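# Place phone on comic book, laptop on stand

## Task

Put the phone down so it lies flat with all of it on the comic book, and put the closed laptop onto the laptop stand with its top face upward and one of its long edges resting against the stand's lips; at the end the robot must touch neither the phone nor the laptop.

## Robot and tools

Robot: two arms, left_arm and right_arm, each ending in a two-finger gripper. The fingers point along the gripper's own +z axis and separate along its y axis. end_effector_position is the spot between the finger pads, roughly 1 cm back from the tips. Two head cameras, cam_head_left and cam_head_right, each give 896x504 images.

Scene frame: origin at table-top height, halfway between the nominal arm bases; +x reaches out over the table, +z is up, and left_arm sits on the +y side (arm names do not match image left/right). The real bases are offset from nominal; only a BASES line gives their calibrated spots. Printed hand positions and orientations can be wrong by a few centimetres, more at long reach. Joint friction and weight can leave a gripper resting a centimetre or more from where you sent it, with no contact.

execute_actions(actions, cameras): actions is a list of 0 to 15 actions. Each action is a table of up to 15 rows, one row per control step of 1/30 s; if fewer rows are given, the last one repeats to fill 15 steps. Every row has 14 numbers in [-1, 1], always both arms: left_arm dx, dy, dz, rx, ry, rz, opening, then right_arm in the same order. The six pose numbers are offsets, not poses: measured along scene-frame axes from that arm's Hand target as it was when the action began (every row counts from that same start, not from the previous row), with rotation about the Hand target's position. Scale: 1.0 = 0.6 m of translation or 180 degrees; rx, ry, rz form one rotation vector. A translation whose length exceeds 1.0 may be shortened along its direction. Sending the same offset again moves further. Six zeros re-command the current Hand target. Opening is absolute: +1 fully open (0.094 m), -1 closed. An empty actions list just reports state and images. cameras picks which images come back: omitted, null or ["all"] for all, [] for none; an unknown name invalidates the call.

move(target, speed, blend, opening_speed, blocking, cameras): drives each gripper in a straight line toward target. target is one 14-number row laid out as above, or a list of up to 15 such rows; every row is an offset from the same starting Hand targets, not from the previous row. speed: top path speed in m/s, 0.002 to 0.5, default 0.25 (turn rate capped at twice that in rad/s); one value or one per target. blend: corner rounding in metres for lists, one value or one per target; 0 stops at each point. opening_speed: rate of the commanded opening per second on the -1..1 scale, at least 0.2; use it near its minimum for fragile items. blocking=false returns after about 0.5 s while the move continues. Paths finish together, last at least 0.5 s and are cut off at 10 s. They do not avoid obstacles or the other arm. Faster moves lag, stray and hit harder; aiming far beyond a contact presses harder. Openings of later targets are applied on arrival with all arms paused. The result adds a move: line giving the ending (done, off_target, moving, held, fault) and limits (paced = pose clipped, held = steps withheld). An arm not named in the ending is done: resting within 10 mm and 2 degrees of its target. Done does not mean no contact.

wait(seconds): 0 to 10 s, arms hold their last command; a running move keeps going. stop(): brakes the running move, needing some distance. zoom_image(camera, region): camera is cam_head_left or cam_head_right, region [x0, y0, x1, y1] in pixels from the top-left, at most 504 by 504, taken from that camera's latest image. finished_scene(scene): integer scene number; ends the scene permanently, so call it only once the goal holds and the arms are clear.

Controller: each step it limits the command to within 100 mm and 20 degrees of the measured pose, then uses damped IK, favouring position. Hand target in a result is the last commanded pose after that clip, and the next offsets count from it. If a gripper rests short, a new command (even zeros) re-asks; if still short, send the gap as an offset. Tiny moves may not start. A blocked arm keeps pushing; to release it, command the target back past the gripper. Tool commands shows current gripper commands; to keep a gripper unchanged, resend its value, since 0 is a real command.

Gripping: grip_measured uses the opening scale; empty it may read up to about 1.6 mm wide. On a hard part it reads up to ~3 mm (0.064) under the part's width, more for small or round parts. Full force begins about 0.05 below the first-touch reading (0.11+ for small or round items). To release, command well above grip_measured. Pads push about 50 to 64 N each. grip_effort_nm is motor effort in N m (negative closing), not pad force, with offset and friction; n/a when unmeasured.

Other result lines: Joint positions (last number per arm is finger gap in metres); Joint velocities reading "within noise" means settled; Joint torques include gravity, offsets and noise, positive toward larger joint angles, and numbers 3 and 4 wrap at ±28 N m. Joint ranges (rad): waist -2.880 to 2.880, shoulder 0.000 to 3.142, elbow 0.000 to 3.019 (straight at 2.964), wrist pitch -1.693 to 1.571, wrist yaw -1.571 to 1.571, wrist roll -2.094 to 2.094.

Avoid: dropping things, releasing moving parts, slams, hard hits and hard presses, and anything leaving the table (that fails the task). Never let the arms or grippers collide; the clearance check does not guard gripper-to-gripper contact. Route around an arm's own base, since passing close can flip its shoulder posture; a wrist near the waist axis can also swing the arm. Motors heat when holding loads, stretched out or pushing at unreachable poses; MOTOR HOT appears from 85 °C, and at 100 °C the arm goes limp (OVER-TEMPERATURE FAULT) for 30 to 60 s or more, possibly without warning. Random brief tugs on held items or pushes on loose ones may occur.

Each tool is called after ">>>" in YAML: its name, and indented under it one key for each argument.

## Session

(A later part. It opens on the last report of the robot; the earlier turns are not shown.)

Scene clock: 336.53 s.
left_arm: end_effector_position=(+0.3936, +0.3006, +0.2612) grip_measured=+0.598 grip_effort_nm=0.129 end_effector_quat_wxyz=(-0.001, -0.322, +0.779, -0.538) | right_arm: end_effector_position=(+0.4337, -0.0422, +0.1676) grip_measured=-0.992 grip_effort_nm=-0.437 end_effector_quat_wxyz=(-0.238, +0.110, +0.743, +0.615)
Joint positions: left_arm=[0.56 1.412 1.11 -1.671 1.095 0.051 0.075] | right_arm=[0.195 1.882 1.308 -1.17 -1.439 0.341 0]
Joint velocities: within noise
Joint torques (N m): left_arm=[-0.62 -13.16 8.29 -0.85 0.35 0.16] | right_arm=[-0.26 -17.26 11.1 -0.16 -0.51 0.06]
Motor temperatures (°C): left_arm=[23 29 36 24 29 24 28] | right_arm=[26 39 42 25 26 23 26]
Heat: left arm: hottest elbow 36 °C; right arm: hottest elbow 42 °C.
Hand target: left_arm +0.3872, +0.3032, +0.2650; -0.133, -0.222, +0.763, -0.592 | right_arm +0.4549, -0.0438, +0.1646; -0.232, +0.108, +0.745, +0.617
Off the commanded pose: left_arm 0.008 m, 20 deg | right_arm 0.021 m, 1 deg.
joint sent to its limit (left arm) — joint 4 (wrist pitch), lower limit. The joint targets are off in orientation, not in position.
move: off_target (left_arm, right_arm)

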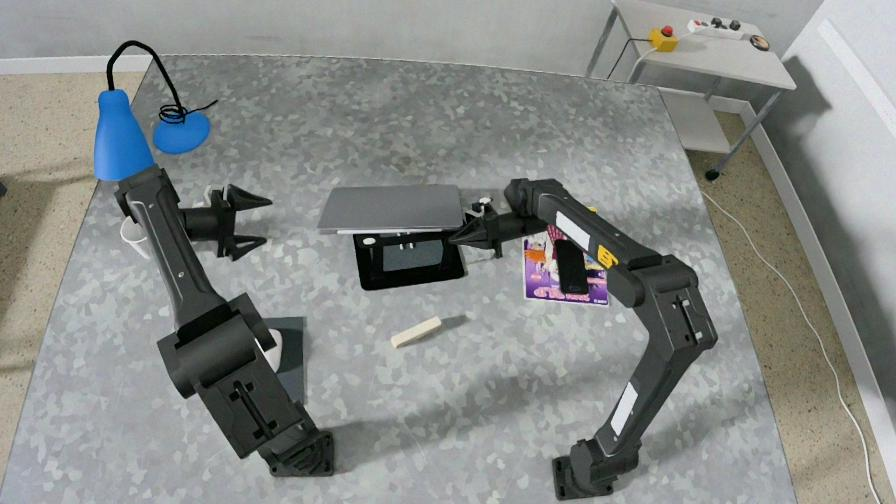

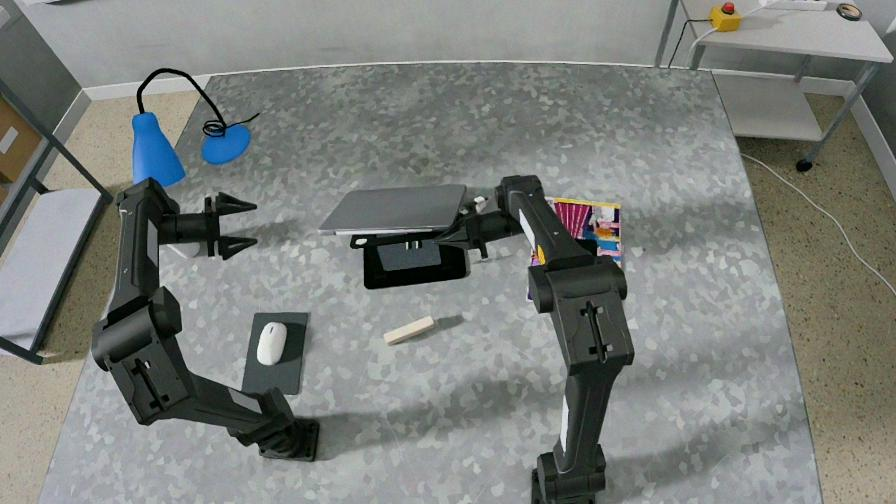

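>>> move:
  target: [0,0,0,0,0,0.0,0.6,0.08,0.0,-0.01,0,0,0,-1]
  speed: 0.05
  cameras: ["cam_head_left","cam_head_right"]

>>> zoom_image:
  camera: "cam_head_left"
  region: [320, 160, 500, 300]

>>> zoom_image:
  camera: "cam_head_right"
  region: [300, 160, 480, 300]

Scene clock: 341.23 s.
left_arm: end_effector_position=(+0.3936, +0.3006, +0.2612) grip_measured=+0.598 grip_effort_nm=0.129 end_effector_quat_wxyz=(-0.001, -0.322, +0.779, -0.538) | right_arm: end_effector_position=(+0.4853, -0.0429, +0.1636) grip_measured=-0.992 grip_effort_nm=-0.432 end_effector_quat_wxyz=(-0.237, +0.112, +0.744, +0.615)
Joint positions: left_arm=[0.56 1.412 1.11 -1.671 1.095 0.051 0.075] | right_arm=[0.175 2.017 1.51 -1.342 -1.433 0.236 0]
Joint velocities: within noise
Joint torques (N m): left_arm=[-0.67 -12.98 8.35 -0.58 0.38 0.15] | right_arm=[0.03 -19.84 10.74 -0.44 -0.56 0]
Motor temperatures (°C): left_arm=[23 28 36 24 29 24 28] | right_arm=[26 39 42 25 26 23 26]
Heat: left arm: hottest elbow 36 °C; right arm: hottest elbow 42 °C.
Hand target: left_arm +0.3872, +0.3032, +0.2650; -0.133, -0.222, +0.763, -0.592 | right_arm +0.5029, -0.0438, +0.1584; -0.232, +0.108, +0.745, +0.617
Off the commanded pose: left_arm 0.008 m, 20 deg | right_arm 0.018 m, 1 deg.
joint sent to its limit (left arm) — joint 4 (wrist pitch), lower limit. The joint targets are off in orientation, not in position.
move: off_target (left_arm, right_arm)

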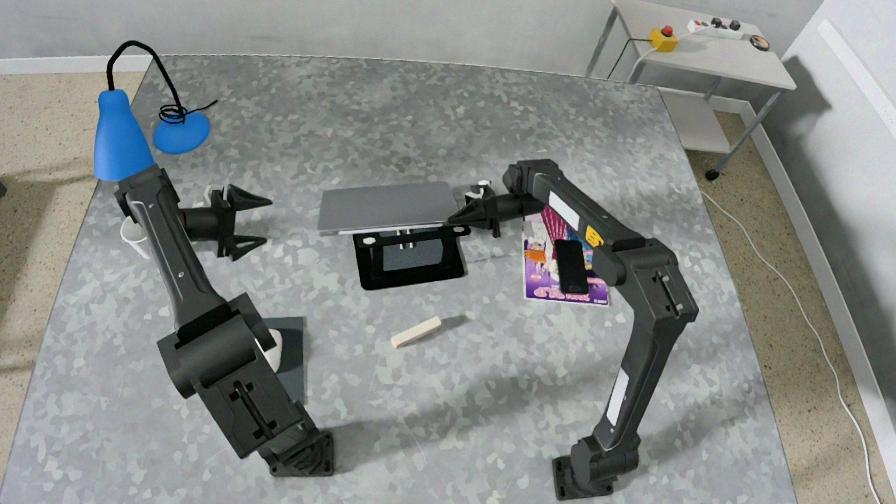

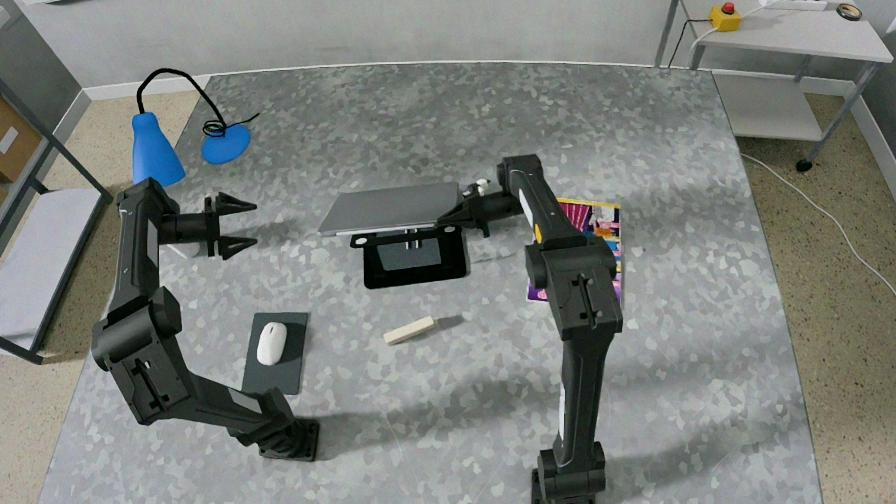

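Scaled by 2.800.

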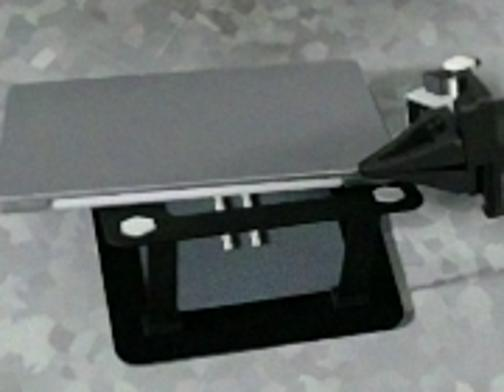

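Scaled by 2.800.

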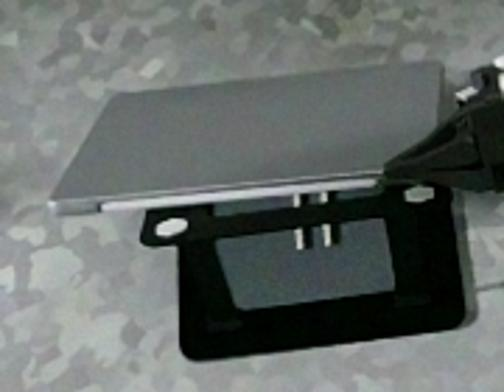

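>>> move:
  target:
    - [0.1,0.1,-0.0,0,0,0.0,-1,-0.08,0,0.02,0,0,0,-1]
    - [0.205,0.07,-0.1,0,0,0.0,-1,-0.2,-0.15,0.1,0,0,0,-1]
    - [0.205,0.07,-0.275,0,0,0.0,-1,-0.2,-0.25,0.1,0,0,0,-1]
  speed: 0.15
  cameras: ["cam_head_left","cam_head_right"]

>>> zoom_image:
  camera: "cam_head_left"
  region: [260, 140, 500, 300]

>>> zoom_image:
  camera: "cam_head_right"
  region: [260, 140, 500, 300]

Scene clock: 352.57 s.
left_arm: end_effector_position=(+0.4952, +0.3433, +0.0894) grip_measured=-0.987 grip_effort_nm=-0.696 end_effector_quat_wxyz=(-0.095, -0.281, +0.770, -0.565) | right_arm: end_effector_position=(+0.3888, -0.1899, +0.2166) grip_measured=-0.992 grip_effort_nm=-0.432 end_effector_quat_wxyz=(-0.159, +0.161, +0.770, +0.596)
Joint positions: left_arm=[0.51 2.047 1.387 -1.671 1.077 0.306 0.001] | right_arm=[-0.114 1.688 1.198 -1.67 -1.28 -0.142 0]
Joint velocities: within noise
Joint torques (N m): left_arm=[-2.02 -18.96 11.38 -1.16 0.25 0.17] | right_arm=[-0.03 -17.9 5.83 -1.06 -0.41 0.02]
Motor temperatures (°C): left_arm=[23 28 36 24 29 24 28] | right_arm=[26 40 41 25 26 23 26]
Heat: left arm: hottest elbow 36 °C; right arm: hottest elbow 41 °C.
Hand target: left_arm +0.5102, +0.3452, +0.1002; -0.132, -0.222, +0.764, -0.592 | right_arm +0.3829, -0.1937, +0.2186; -0.232, +0.108, +0.745, +0.617
Off the commanded pose: left_arm 0.018 m, 9 deg | right_arm 0.007 m, 11 deg.
joint sent to its limit (left arm) — joint 4 (wrist pitch), lower limit. The joint targets are off in orientation, not in position.
joint sent to its limit (right arm) — joint 4 (wrist pitch), lower limit. The joint targets are off in orientation, not in position.
move: off_target (left_arm, right_arm); limits=paced

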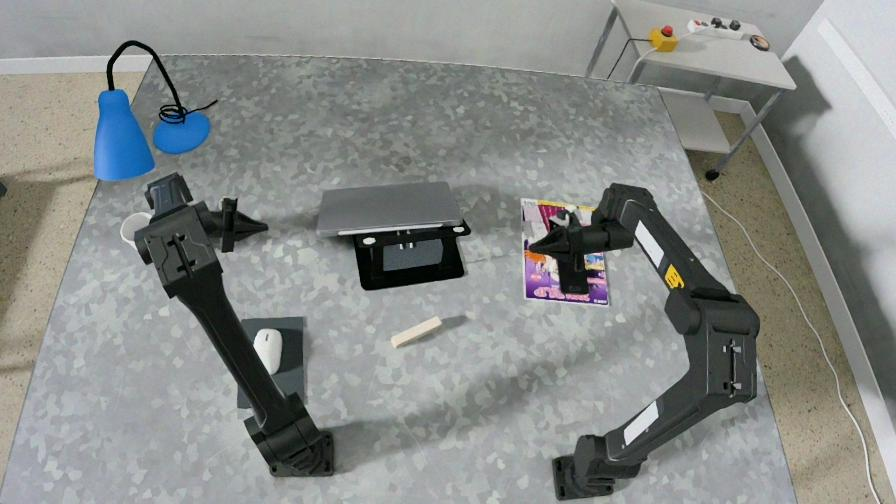

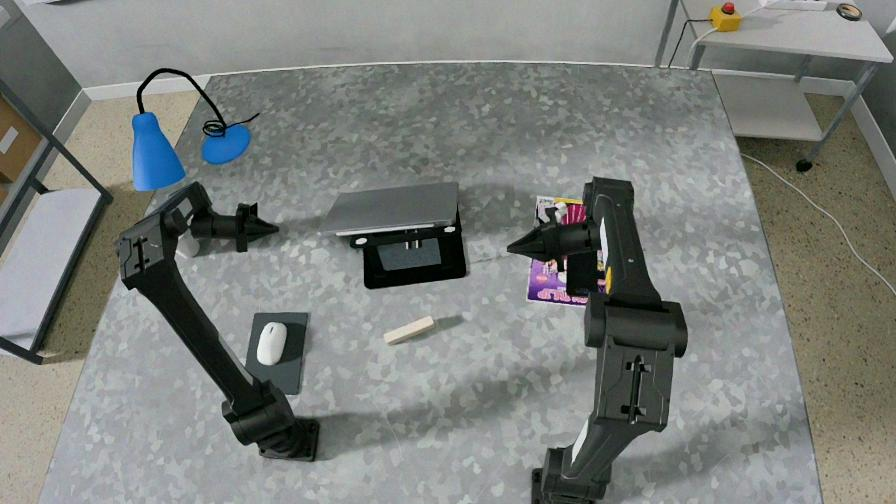

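Scaled by 2.100.

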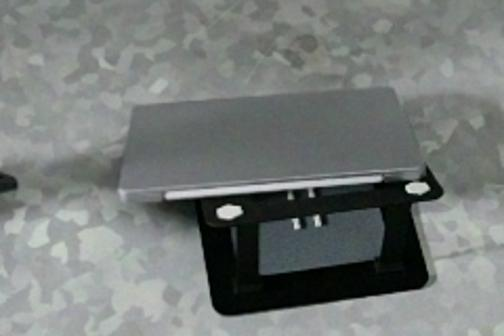

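Scaled by 2.100.

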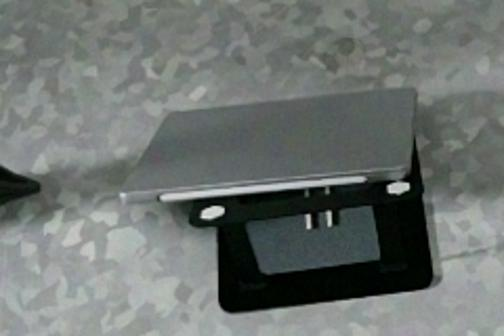

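>>> move:
  target:
    - [0.06,0.0,-0.0,0,0,0.0,-1,0,0,0.0,0,0,0,-1]
    - [0.06,-0.15,0.0,0,0,0.0,-1,0,0,0,0,0,0,-1]
  speed: 0.1
  cameras: ["cam_head_left","cam_head_right"]

>>> zoom_image:
  camera: "cam_head_left"
  region: [260, 140, 500, 300]

>>> zoom_image:
  camera: "cam_head_right"
  region: [260, 140, 500, 300]

Scene clock: 359.23 s.
left_arm: end_effector_position=(+0.5481, +0.2598, +0.1025) grip_measured=-0.987 grip_effort_nm=-0.701 end_effector_quat_wxyz=(-0.113, -0.221, +0.770, -0.587) | right_arm: end_effector_position=(+0.3888, -0.1899, +0.2166) grip_measured=-0.992 grip_effort_nm=-0.437 end_effector_quat_wxyz=(-0.159, +0.160, +0.770, +0.596)
Joint positions: left_arm=[0.318 2.09 1.483 -1.671 1.187 0.275 0.001] | right_arm=[-0.114 1.688 1.198 -1.67 -1.28 -0.142 0]
Joint velocities: within noise
Joint torques (N m): left_arm=[-1.85 -19.6 6.91 -1.11 0.6 0] | right_arm=[-0.03 -17.85 5.85 -1.02 -0.41 0.02]
Motor temperatures (°C): left_arm=[22 29 36 24 29 24 28] | right_arm=[26 39 41 25 26 23 26]
Heat: left arm: hottest elbow 36 °C; right arm: hottest elbow 41 °C.
Hand target: left_arm +0.5462, +0.2553, +0.1001; -0.133, -0.222, +0.764, -0.592 | right_arm +0.3829, -0.1937, +0.2186; -0.232, +0.108, +0.745, +0.617
Off the commanded pose: left_arm 0.005 m, 2 deg | right_arm 0.007 m, 11 deg.
joint sent to its limit (left arm) — joint 4 (wrist pitch), lower limit. The joint targets still meet the commanded pose.
joint sent to its limit (right arm) — joint 4 (wrist pitch), lower limit. The joint targets are off in orientation, not in position.
move: off_target (right_arm)

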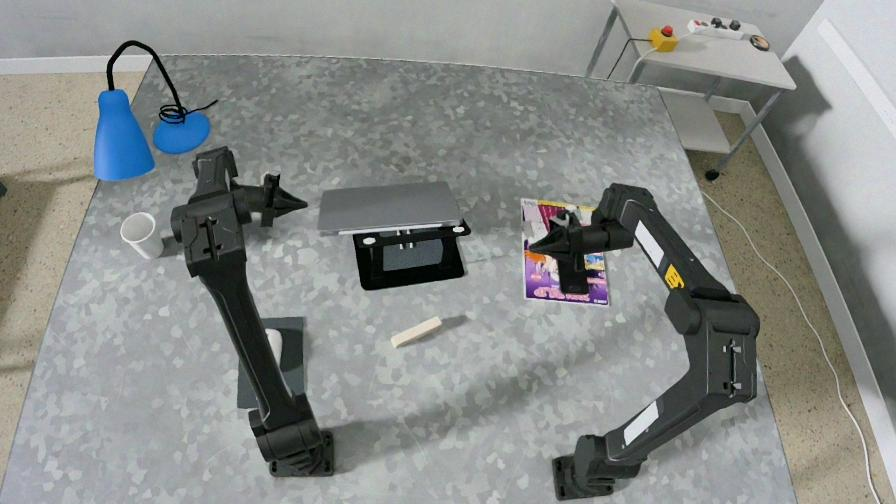

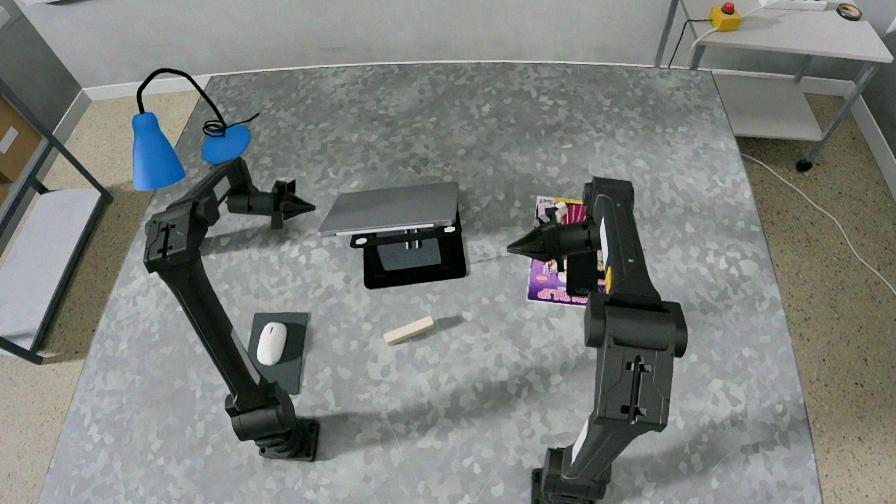

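Scaled by 2.100.

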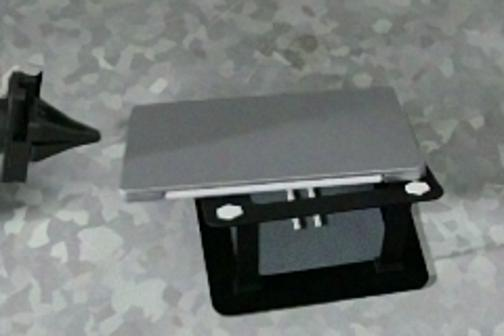

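Scaled by 2.100.

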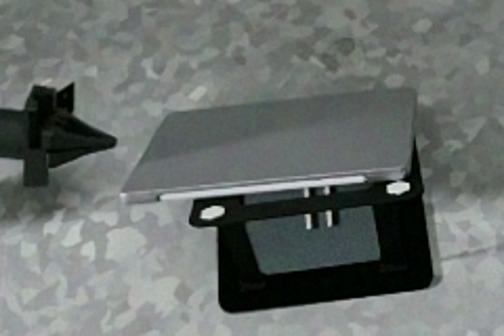

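>>> move:
  target: [0.0,-0.15,-0.01,0,0,0.0,-1,0,0,0.0,0,0,0,-1]
  speed: 0.06
  cameras: ["cam_head_left","cam_head_right"]

>>> zoom_image:
  camera: "cam_head_left"
  region: [260, 140, 500, 300]

>>> zoom_image:
  camera: "cam_head_right"
  region: [260, 140, 500, 300]

Scene clock: 364.97 s.
left_arm: end_effector_position=(+0.5510, +0.1751, +0.0881) grip_measured=-0.987 grip_effort_nm=-0.691 end_effector_quat_wxyz=(-0.132, -0.230, +0.760, -0.593) | right_arm: end_effector_position=(+0.3888, -0.1899, +0.2166) grip_measured=-0.992 grip_effort_nm=-0.437 end_effector_quat_wxyz=(-0.159, +0.160, +0.770, +0.596)
Joint positions: left_arm=[0.162 2.025 1.345 -1.294 1.283 -0.095 0.001] | right_arm=[-0.114 1.688 1.198 -1.67 -1.28 -0.142 0]
Joint velocities: within noise
Joint torques (N m): left_arm=[-2.37 -20.54 6.06 0.05 0.44 -0.02] | right_arm=[-0.09 -17.96 5.85 -1.05 -0.41 0.03]
Motor temperatures (°C): left_arm=[22 29 35 24 29 24 28] | right_arm=[26 39 41 25 26 23 26]
Heat: left arm: hottest elbow 35 °C; right arm: hottest elbow 41 °C.
Hand target: left_arm +0.5462, +0.1654, +0.0941; -0.132, -0.222, +0.763, -0.592 | right_arm +0.3829, -0.1937, +0.2186; -0.232, +0.108, +0.745, +0.617
Off the commanded pose: left_arm 0.012 m, 1 deg | right_arm 0.007 m, 11 deg.
joint sent to its limit (right arm) — joint 4 (wrist pitch), lower limit. The joint targets are off in orientation, not in position.
move: off_target (left_arm, right_arm)

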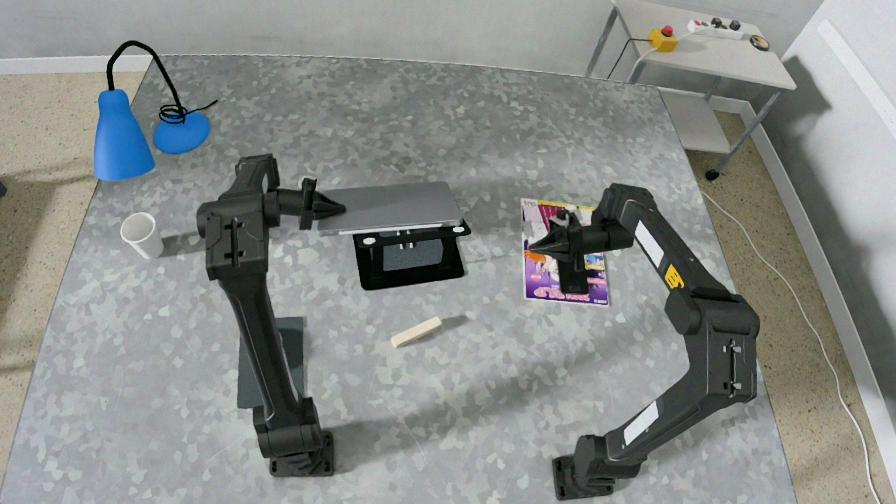

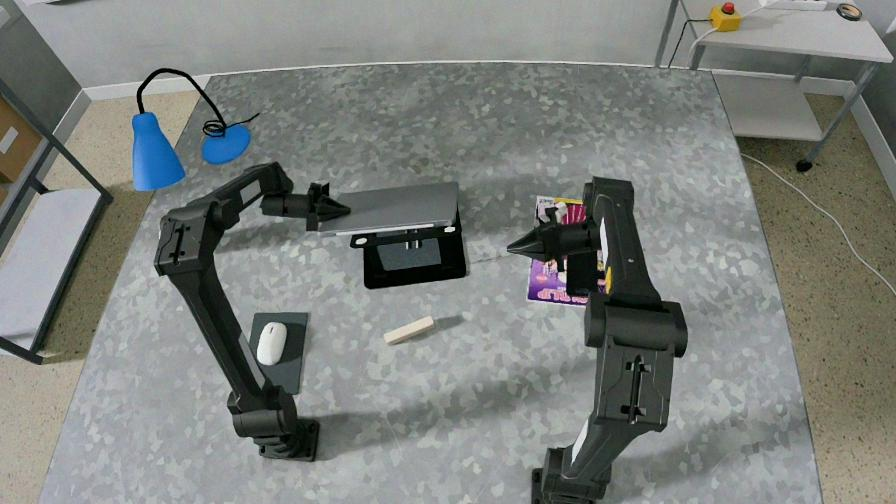

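Scaled by 2.100.

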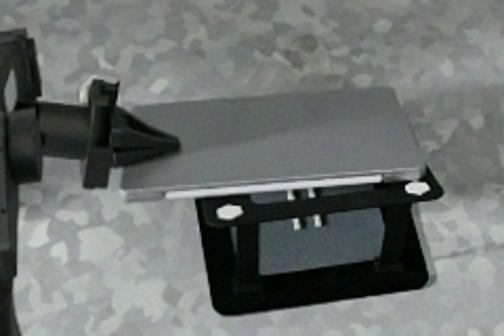

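Scaled by 2.100.

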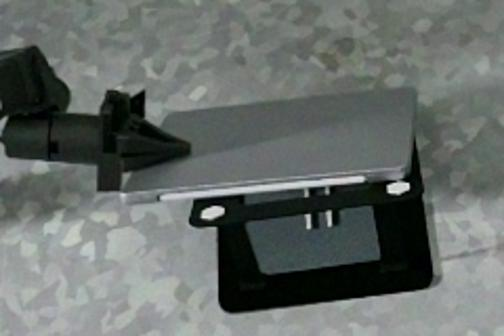

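>>> move:
  target:
    - [0,0,0.06,0,0,0,-1,0,0,0,0,0,0,-1]
    - [0,0.22,0.06,0,0,0,-1,0,0,0,0,0,0,-1]
  speed: 0.12

>>> zoom_image:
  camera: "cam_head_left"
  region: [260, 140, 500, 300]

>>> zoom_image:
  camera: "cam_head_right"
  region: [260, 140, 500, 300]

Scene clock: 375.30 s.
left_arm: end_effector_position=(+0.5319, +0.2879, +0.1225) grip_measured=-0.987 grip_effort_nm=-0.696 end_effector_quat_wxyz=(-0.108, -0.261, +0.768, -0.574) | right_arm: end_effector_position=(+0.3888, -0.1899, +0.2166) grip_measured=-0.992 grip_effort_nm=-0.432 end_effector_quat_wxyz=(-0.159, +0.160, +0.770, +0.596)
Joint positions: left_arm=[0.38 2.018 1.442 -1.666 1.155 0.201 0.001] | right_arm=[-0.114 1.688 1.198 -1.67 -1.28 -0.142 0]
Joint velocities: within noise
Joint torques (N m): left_arm=[-1.49 -17.73 12.57 -1.17 0.34 0.22] | right_arm=[-0.09 -17.9 5.86 -1.03 -0.41 0.03]
Motor temperatures (°C): left_arm=[22 29 35 24 29 24 28] | right_arm=[26 39 40 25 26 23 26]
Heat: left arm: hottest elbow 35 °C; right arm: hottest elbow 40 °C.
Hand target: left_arm +0.5463, +0.2973, +0.1302; -0.132, -0.222, +0.764, -0.592 | right_arm +0.3829, -0.1937, +0.2186; -0.232, +0.108, +0.745, +0.617
Off the commanded pose: left_arm 0.019 m, 6 deg | right_arm 0.007 m, 11 deg.
joint sent to its limit (left arm) — joint 4 (wrist pitch), lower limit. The joint targets are off in orientation, not in position.
joint sent to its limit (right arm) — joint 4 (wrist pitch), lower limit. The joint targets are off in orientation, not in position.
move: off_target (left_arm, right_arm)

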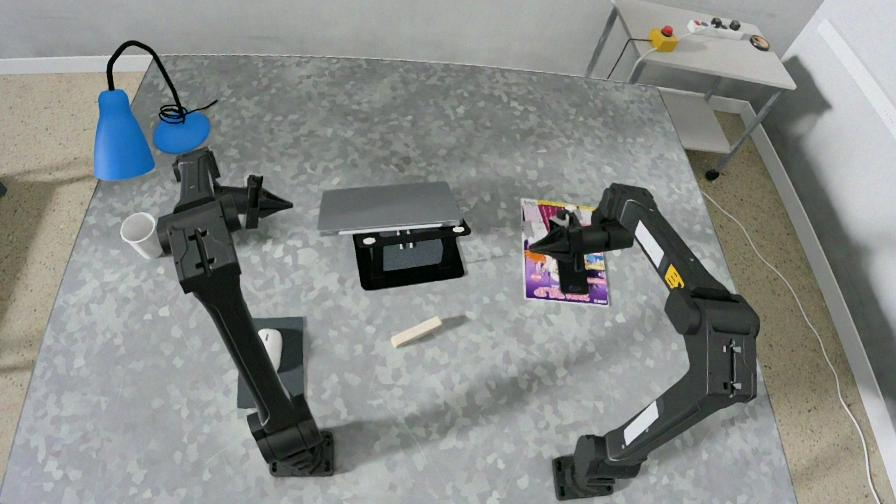

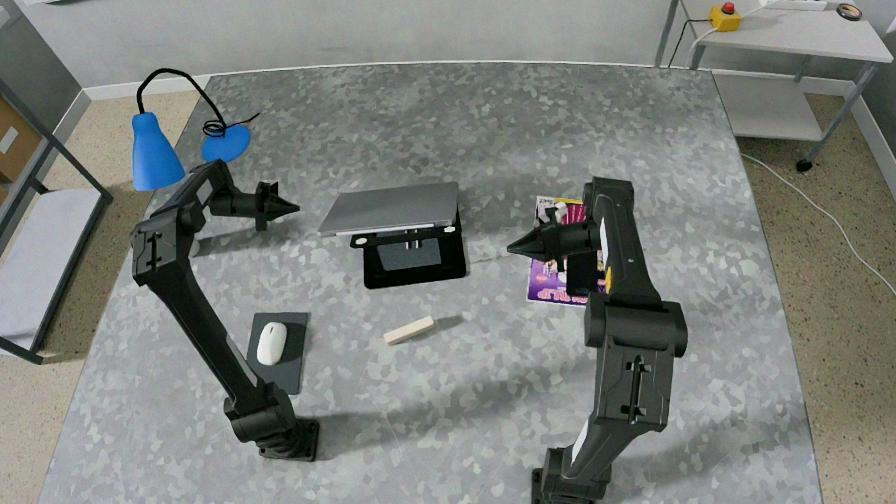

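Scaled by 2.100.

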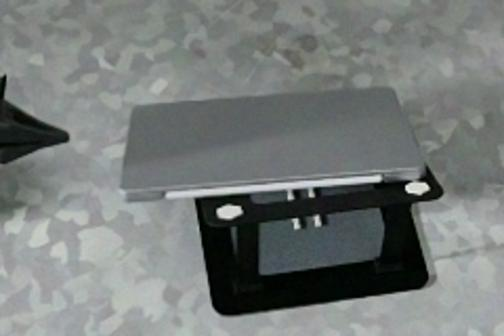

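Scaled by 2.100.

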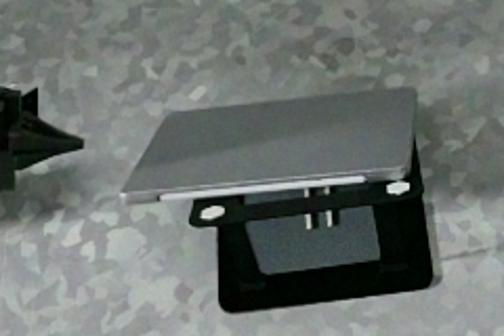

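>>> move:
  target:
    - [0,0,-0.095,0,0,0,-1,0,0,0,0,0,0,-1]
    - [0.005,-0.13,-0.095,0,0,0,-1,0,0,0,0,0,0,-1]
  speed: 0.08

>>> zoom_image:
  camera: "cam_head_left"
  region: [260, 140, 500, 300]

>>> zoom_image:
  camera: "cam_head_right"
  region: [260, 140, 500, 300]

Scene clock: 382.70 s.
left_arm: end_effector_position=(+0.5502, +0.2333, +0.0658) grip_measured=-0.987 grip_effort_nm=-0.691 end_effector_quat_wxyz=(-0.132, -0.233, +0.759, -0.593) | right_arm: end_effector_position=(+0.3888, -0.1899, +0.2166) grip_measured=-0.992 grip_effort_nm=-0.437 end_effector_quat_wxyz=(-0.159, +0.160, +0.770, +0.596)
Joint positions: left_arm=[0.271 2.14 1.445 -1.554 1.227 0.191 0.001] | right_arm=[-0.114 1.688 1.198 -1.67 -1.28 -0.142 0]
Joint velocities: within noise
Joint torques (N m): left_arm=[-3.55 -21.54 5.81 -0.06 0.61 0.06] | right_arm=[-0.15 -18.02 5.83 -1.05 -0.41 0.02]
Motor temperatures (°C): left_arm=[22 29 35 24 29 24 28] | right_arm=[26 39 40 25 26 23 26]
Heat: left arm: hottest elbow 35 °C; right arm: hottest elbow 40 °C.
Hand target: left_arm +0.5493, +0.2192, +0.0733; -0.132, -0.222, +0.764, -0.592 | right_arm +0.3829, -0.1937, +0.2186; -0.232, +0.108, +0.745, +0.617
Off the commanded pose: left_arm 0.016 m, 1 deg | right_arm 0.007 m, 11 deg.
joint sent to its limit (right arm) — joint 4 (wrist pitch), lower limit. The joint targets are off in orientation, not in position.
move: off_target (left_arm, right_arm)

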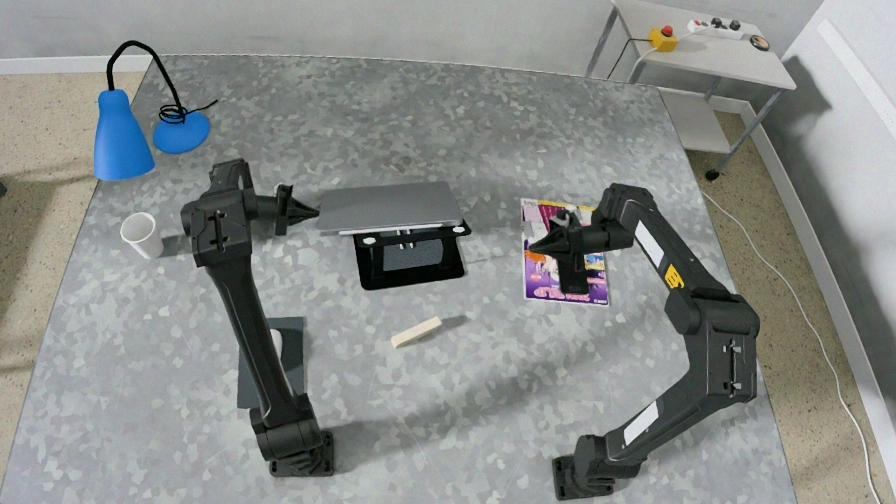

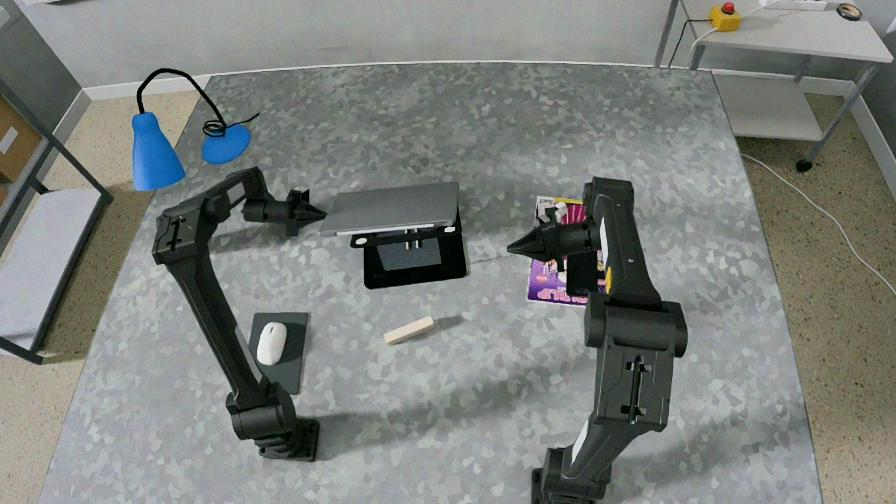

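Scaled by 2.100.

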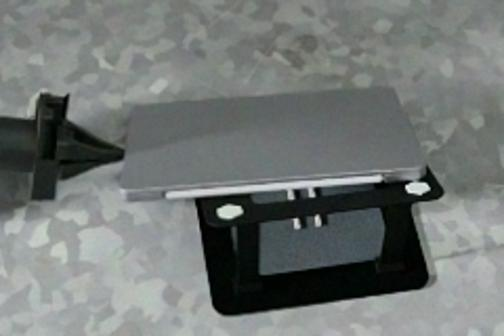

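Scaled by 2.100.

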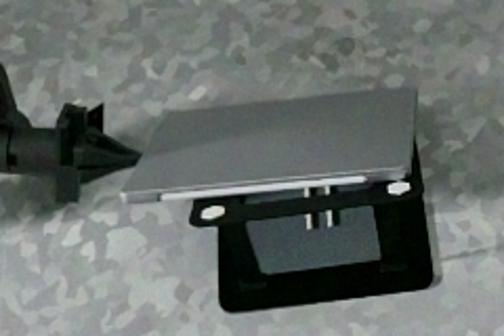

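>>> move:
  target: [0.005,-0.06,0,0,0,0,-1,0,0,0,0,0,0,-1]
  speed: 0.06

>>> zoom_image:
  camera: "cam_head_left"
  region: [260, 140, 500, 300]

>>> zoom_image:
  camera: "cam_head_right"
  region: [260, 140, 500, 300]

Scene clock: 386.63 s.
left_arm: end_effector_position=(+0.5554, +0.2200, +0.0669) grip_measured=-0.987 grip_effort_nm=-0.691 end_effector_quat_wxyz=(-0.118, -0.247, +0.756, -0.594) | right_arm: end_effector_position=(+0.3888, -0.1899, +0.2166) grip_measured=-0.992 grip_effort_nm=-0.437 end_effector_quat_wxyz=(-0.159, +0.160, +0.770, +0.596)
Joint positions: left_arm=[0.246 2.093 1.387 -1.373 1.261 0.017 0.001] | right_arm=[-0.114 1.688 1.198 -1.67 -1.28 -0.142 0]
Joint velocities: within noise
Joint torques (N m): left_arm=[-6.07 -21.13 5.72 0.03 0.69 -0.03] | right_arm=[-0.09 -17.9 5.86 -1.05 -0.42 0.03]
Motor temperatures (°C): left_arm=[23 30 35 24 29 24 28] | right_arm=[26 39 40 25 26 23 26]
Heat: left arm: hottest elbow 35 °C; right arm: hottest elbow 40 °C.
Hand target: left_arm +0.5523, +0.1833, +0.0732; -0.132, -0.222, +0.764, -0.592 | right_arm +0.3829, -0.1937, +0.2186; -0.232, +0.108, +0.745, +0.617
Off the commanded pose: left_arm 0.037 m, 3 deg | right_arm 0.007 m, 11 deg.
joint sent to its limit (right arm) — joint 4 (wrist pitch), lower limit. The joint targets are off in orientation, not in position.
move: off_target (left_arm, right_arm)

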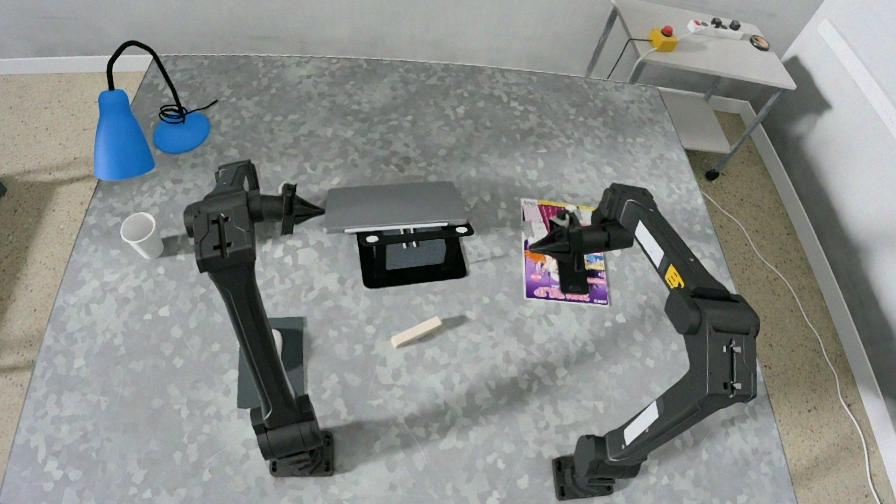

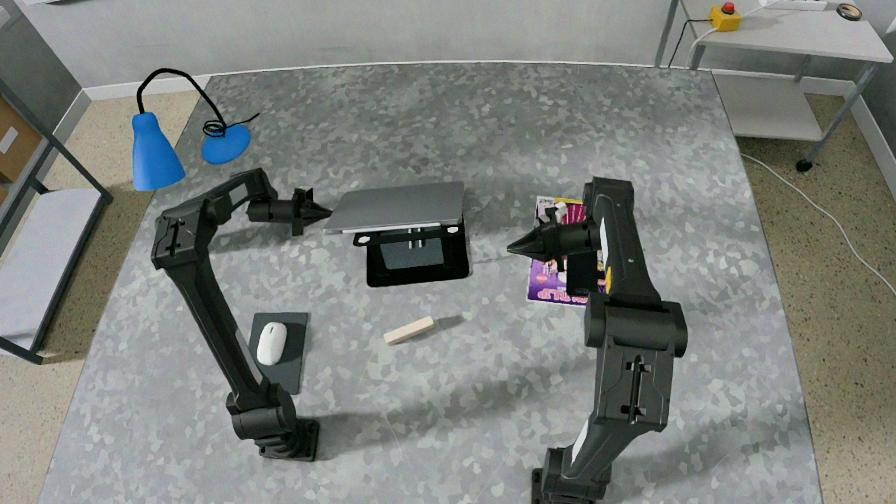

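Scaled by 2.100.

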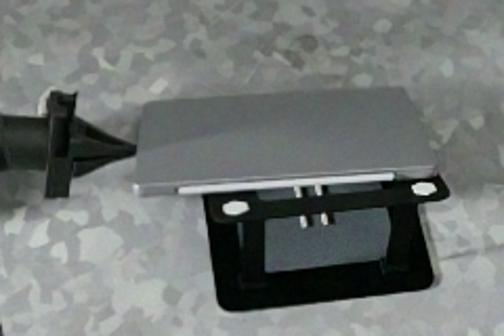

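Scaled by 2.100.

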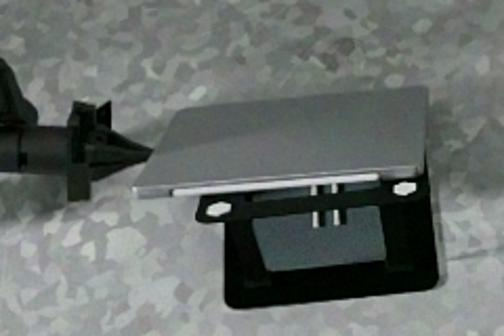

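>>> move:
  target:
    - [0,0.02,0,0,0,0,-1,0.08,-0.02,-0.12,0,0,0,-1]
    - [0,0.02,0,0,0,0,-1,0.11,-0.02,-0.215,0,0,0,-1]
    - [0,0.02,0,0,0,0,-1,0.11,0.08,-0.215,0,0,0,-1]
  speed: 0.08

>>> zoom_image:
  camera: "cam_head_left"
  region: [380, 140, 640, 320]

>>> zoom_image:
  camera: "cam_head_right"
  region: [380, 140, 640, 320]

Scene clock: 400.33 s.
left_arm: end_effector_position=(+0.5526, +0.2192, +0.0682) grip_measured=-0.987 grip_effort_nm=-0.691 end_effector_quat_wxyz=(-0.118, -0.241, +0.758, -0.595) | right_arm: end_effector_position=(+0.4380, -0.1493, +0.0957) grip_measured=-0.992 grip_effort_nm=-0.432 end_effector_quat_wxyz=(-0.210, +0.121, +0.755, +0.610)
Joint positions: left_arm=[0.246 2.093 1.387 -1.398 1.259 0.05 0.001] | right_arm=[-0.018 2.078 1.351 -1.67 -1.32 -0.351 0]
Joint velocities: within noise
Joint torques (N m): left_arm=[-5.19 -19.72 7.58 -1.13 0.43 0.19] | right_arm=[1.08 -18.61 8.36 -1.29 -0.47 0.11]
Motor temperatures (°C): left_arm=[23 31 34 24 29 24 28] | right_arm=[26 38 39 25 25 23 26]
Heat: left arm: hottest elbow 34 °C; right arm: hottest elbow 39 °C.
Hand target: left_arm +0.5522, +0.1952, +0.0732; -0.132, -0.222, +0.764, -0.592 | right_arm +0.4489, -0.1457, +0.0896; -0.232, +0.108, +0.745, +0.617
Off the commanded pose: left_arm 0.024 m, 3 deg | right_arm 0.013 m, 3 deg.
joint sent to its limit (right arm) — joint 4 (wrist pitch), lower limit. The joint targets are off in orientation, not in position.
move: off_target (left_arm, right_arm)

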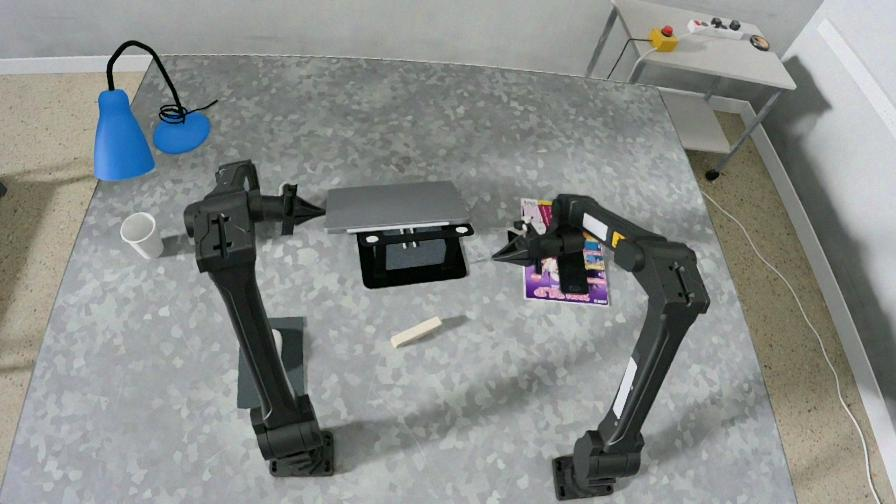

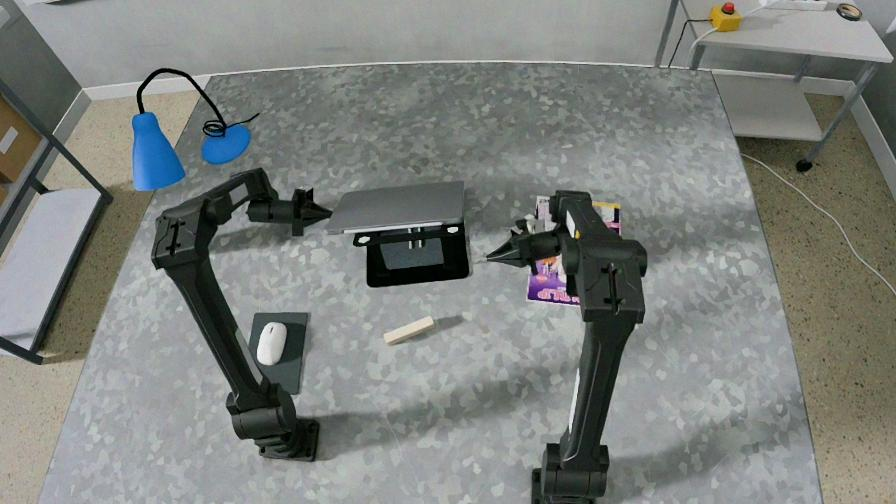

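Scaled by 1.938.

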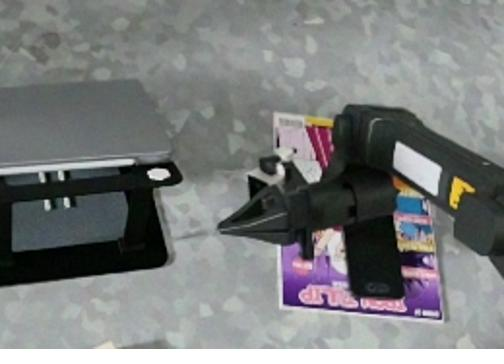

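Scaled by 1.938.

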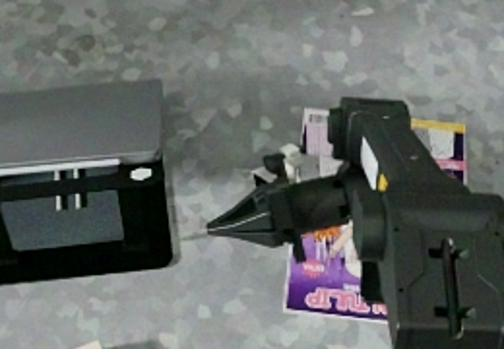

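>>> move:
  target:
    - [0,0.01,0,0,0,0,-1,0.055,0,-0.05,0,0,0,-1]
    - [0,0.01,0,0,0,0,-1,0.055,0.105,-0.05,0,0,0,-1]
  speed: 0.07

>>> zoom_image:
  camera: "cam_head_left"
  region: [300, 140, 560, 320]

>>> zoom_image:
  camera: "cam_head_right"
  region: [300, 140, 560, 320]

Scene clock: 405.93 s.
left_arm: end_effector_position=(+0.5495, +0.2185, +0.0696) grip_measured=-0.987 grip_effort_nm=-0.696 end_effector_quat_wxyz=(-0.121, -0.238, +0.758, -0.595) | right_arm: end_effector_position=(+0.4781, -0.0896, +0.0706) grip_measured=-0.992 grip_effort_nm=-0.432 end_effector_quat_wxyz=(-0.224, +0.106, +0.744, +0.621)
Joint positions: left_arm=[0.246 2.093 1.387 -1.425 1.256 0.076 0.001] | right_arm=[0.093 2.199 1.496 -1.55 -1.404 -0.201 0]
Joint velocities: within noise
Joint torques (N m): left_arm=[-4.66 -19.02 8.66 -1.28 0.33 0.15] | right_arm=[1.44 -21.13 7.32 -0.34 -0.42 0.25]
Motor temperatures (°C): left_arm=[23 31 34 24 29 24 28] | right_arm=[26 38 40 25 25 23 26]
Heat: left arm: hottest elbow 34 °C; right arm: hottest elbow 40 °C.
Hand target: left_arm +0.5523, +0.2012, +0.0732; -0.132, -0.222, +0.764, -0.592 | right_arm +0.4819, -0.0827, +0.0595; -0.232, +0.108, +0.745, +0.617
Off the commanded pose: left_arm 0.018 m, 2 deg | right_arm 0.014 m, 1 deg.
move: off_target (left_arm, right_arm)

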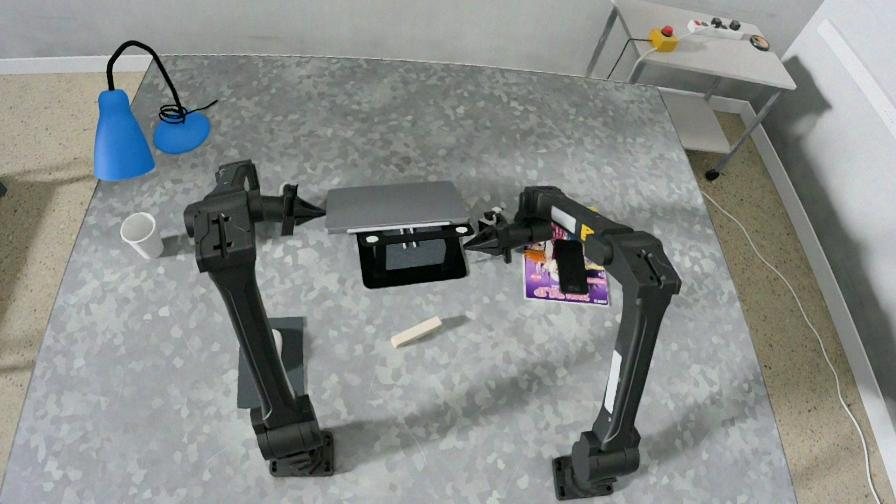

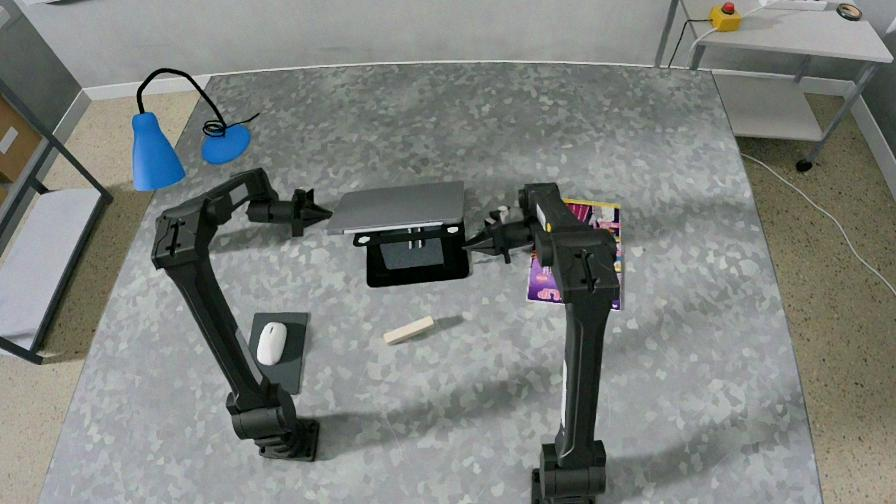

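Scaled by 1.938.

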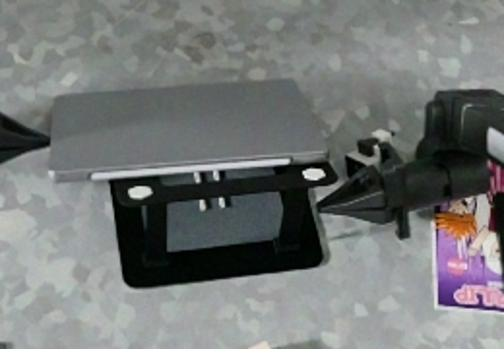

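Scaled by 1.938.

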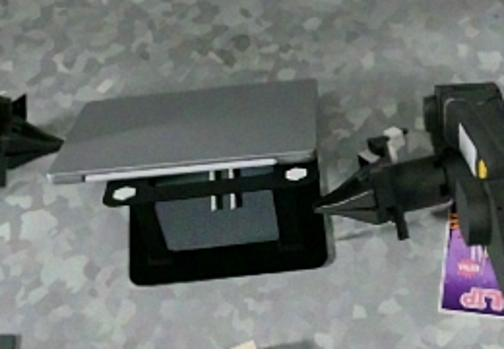

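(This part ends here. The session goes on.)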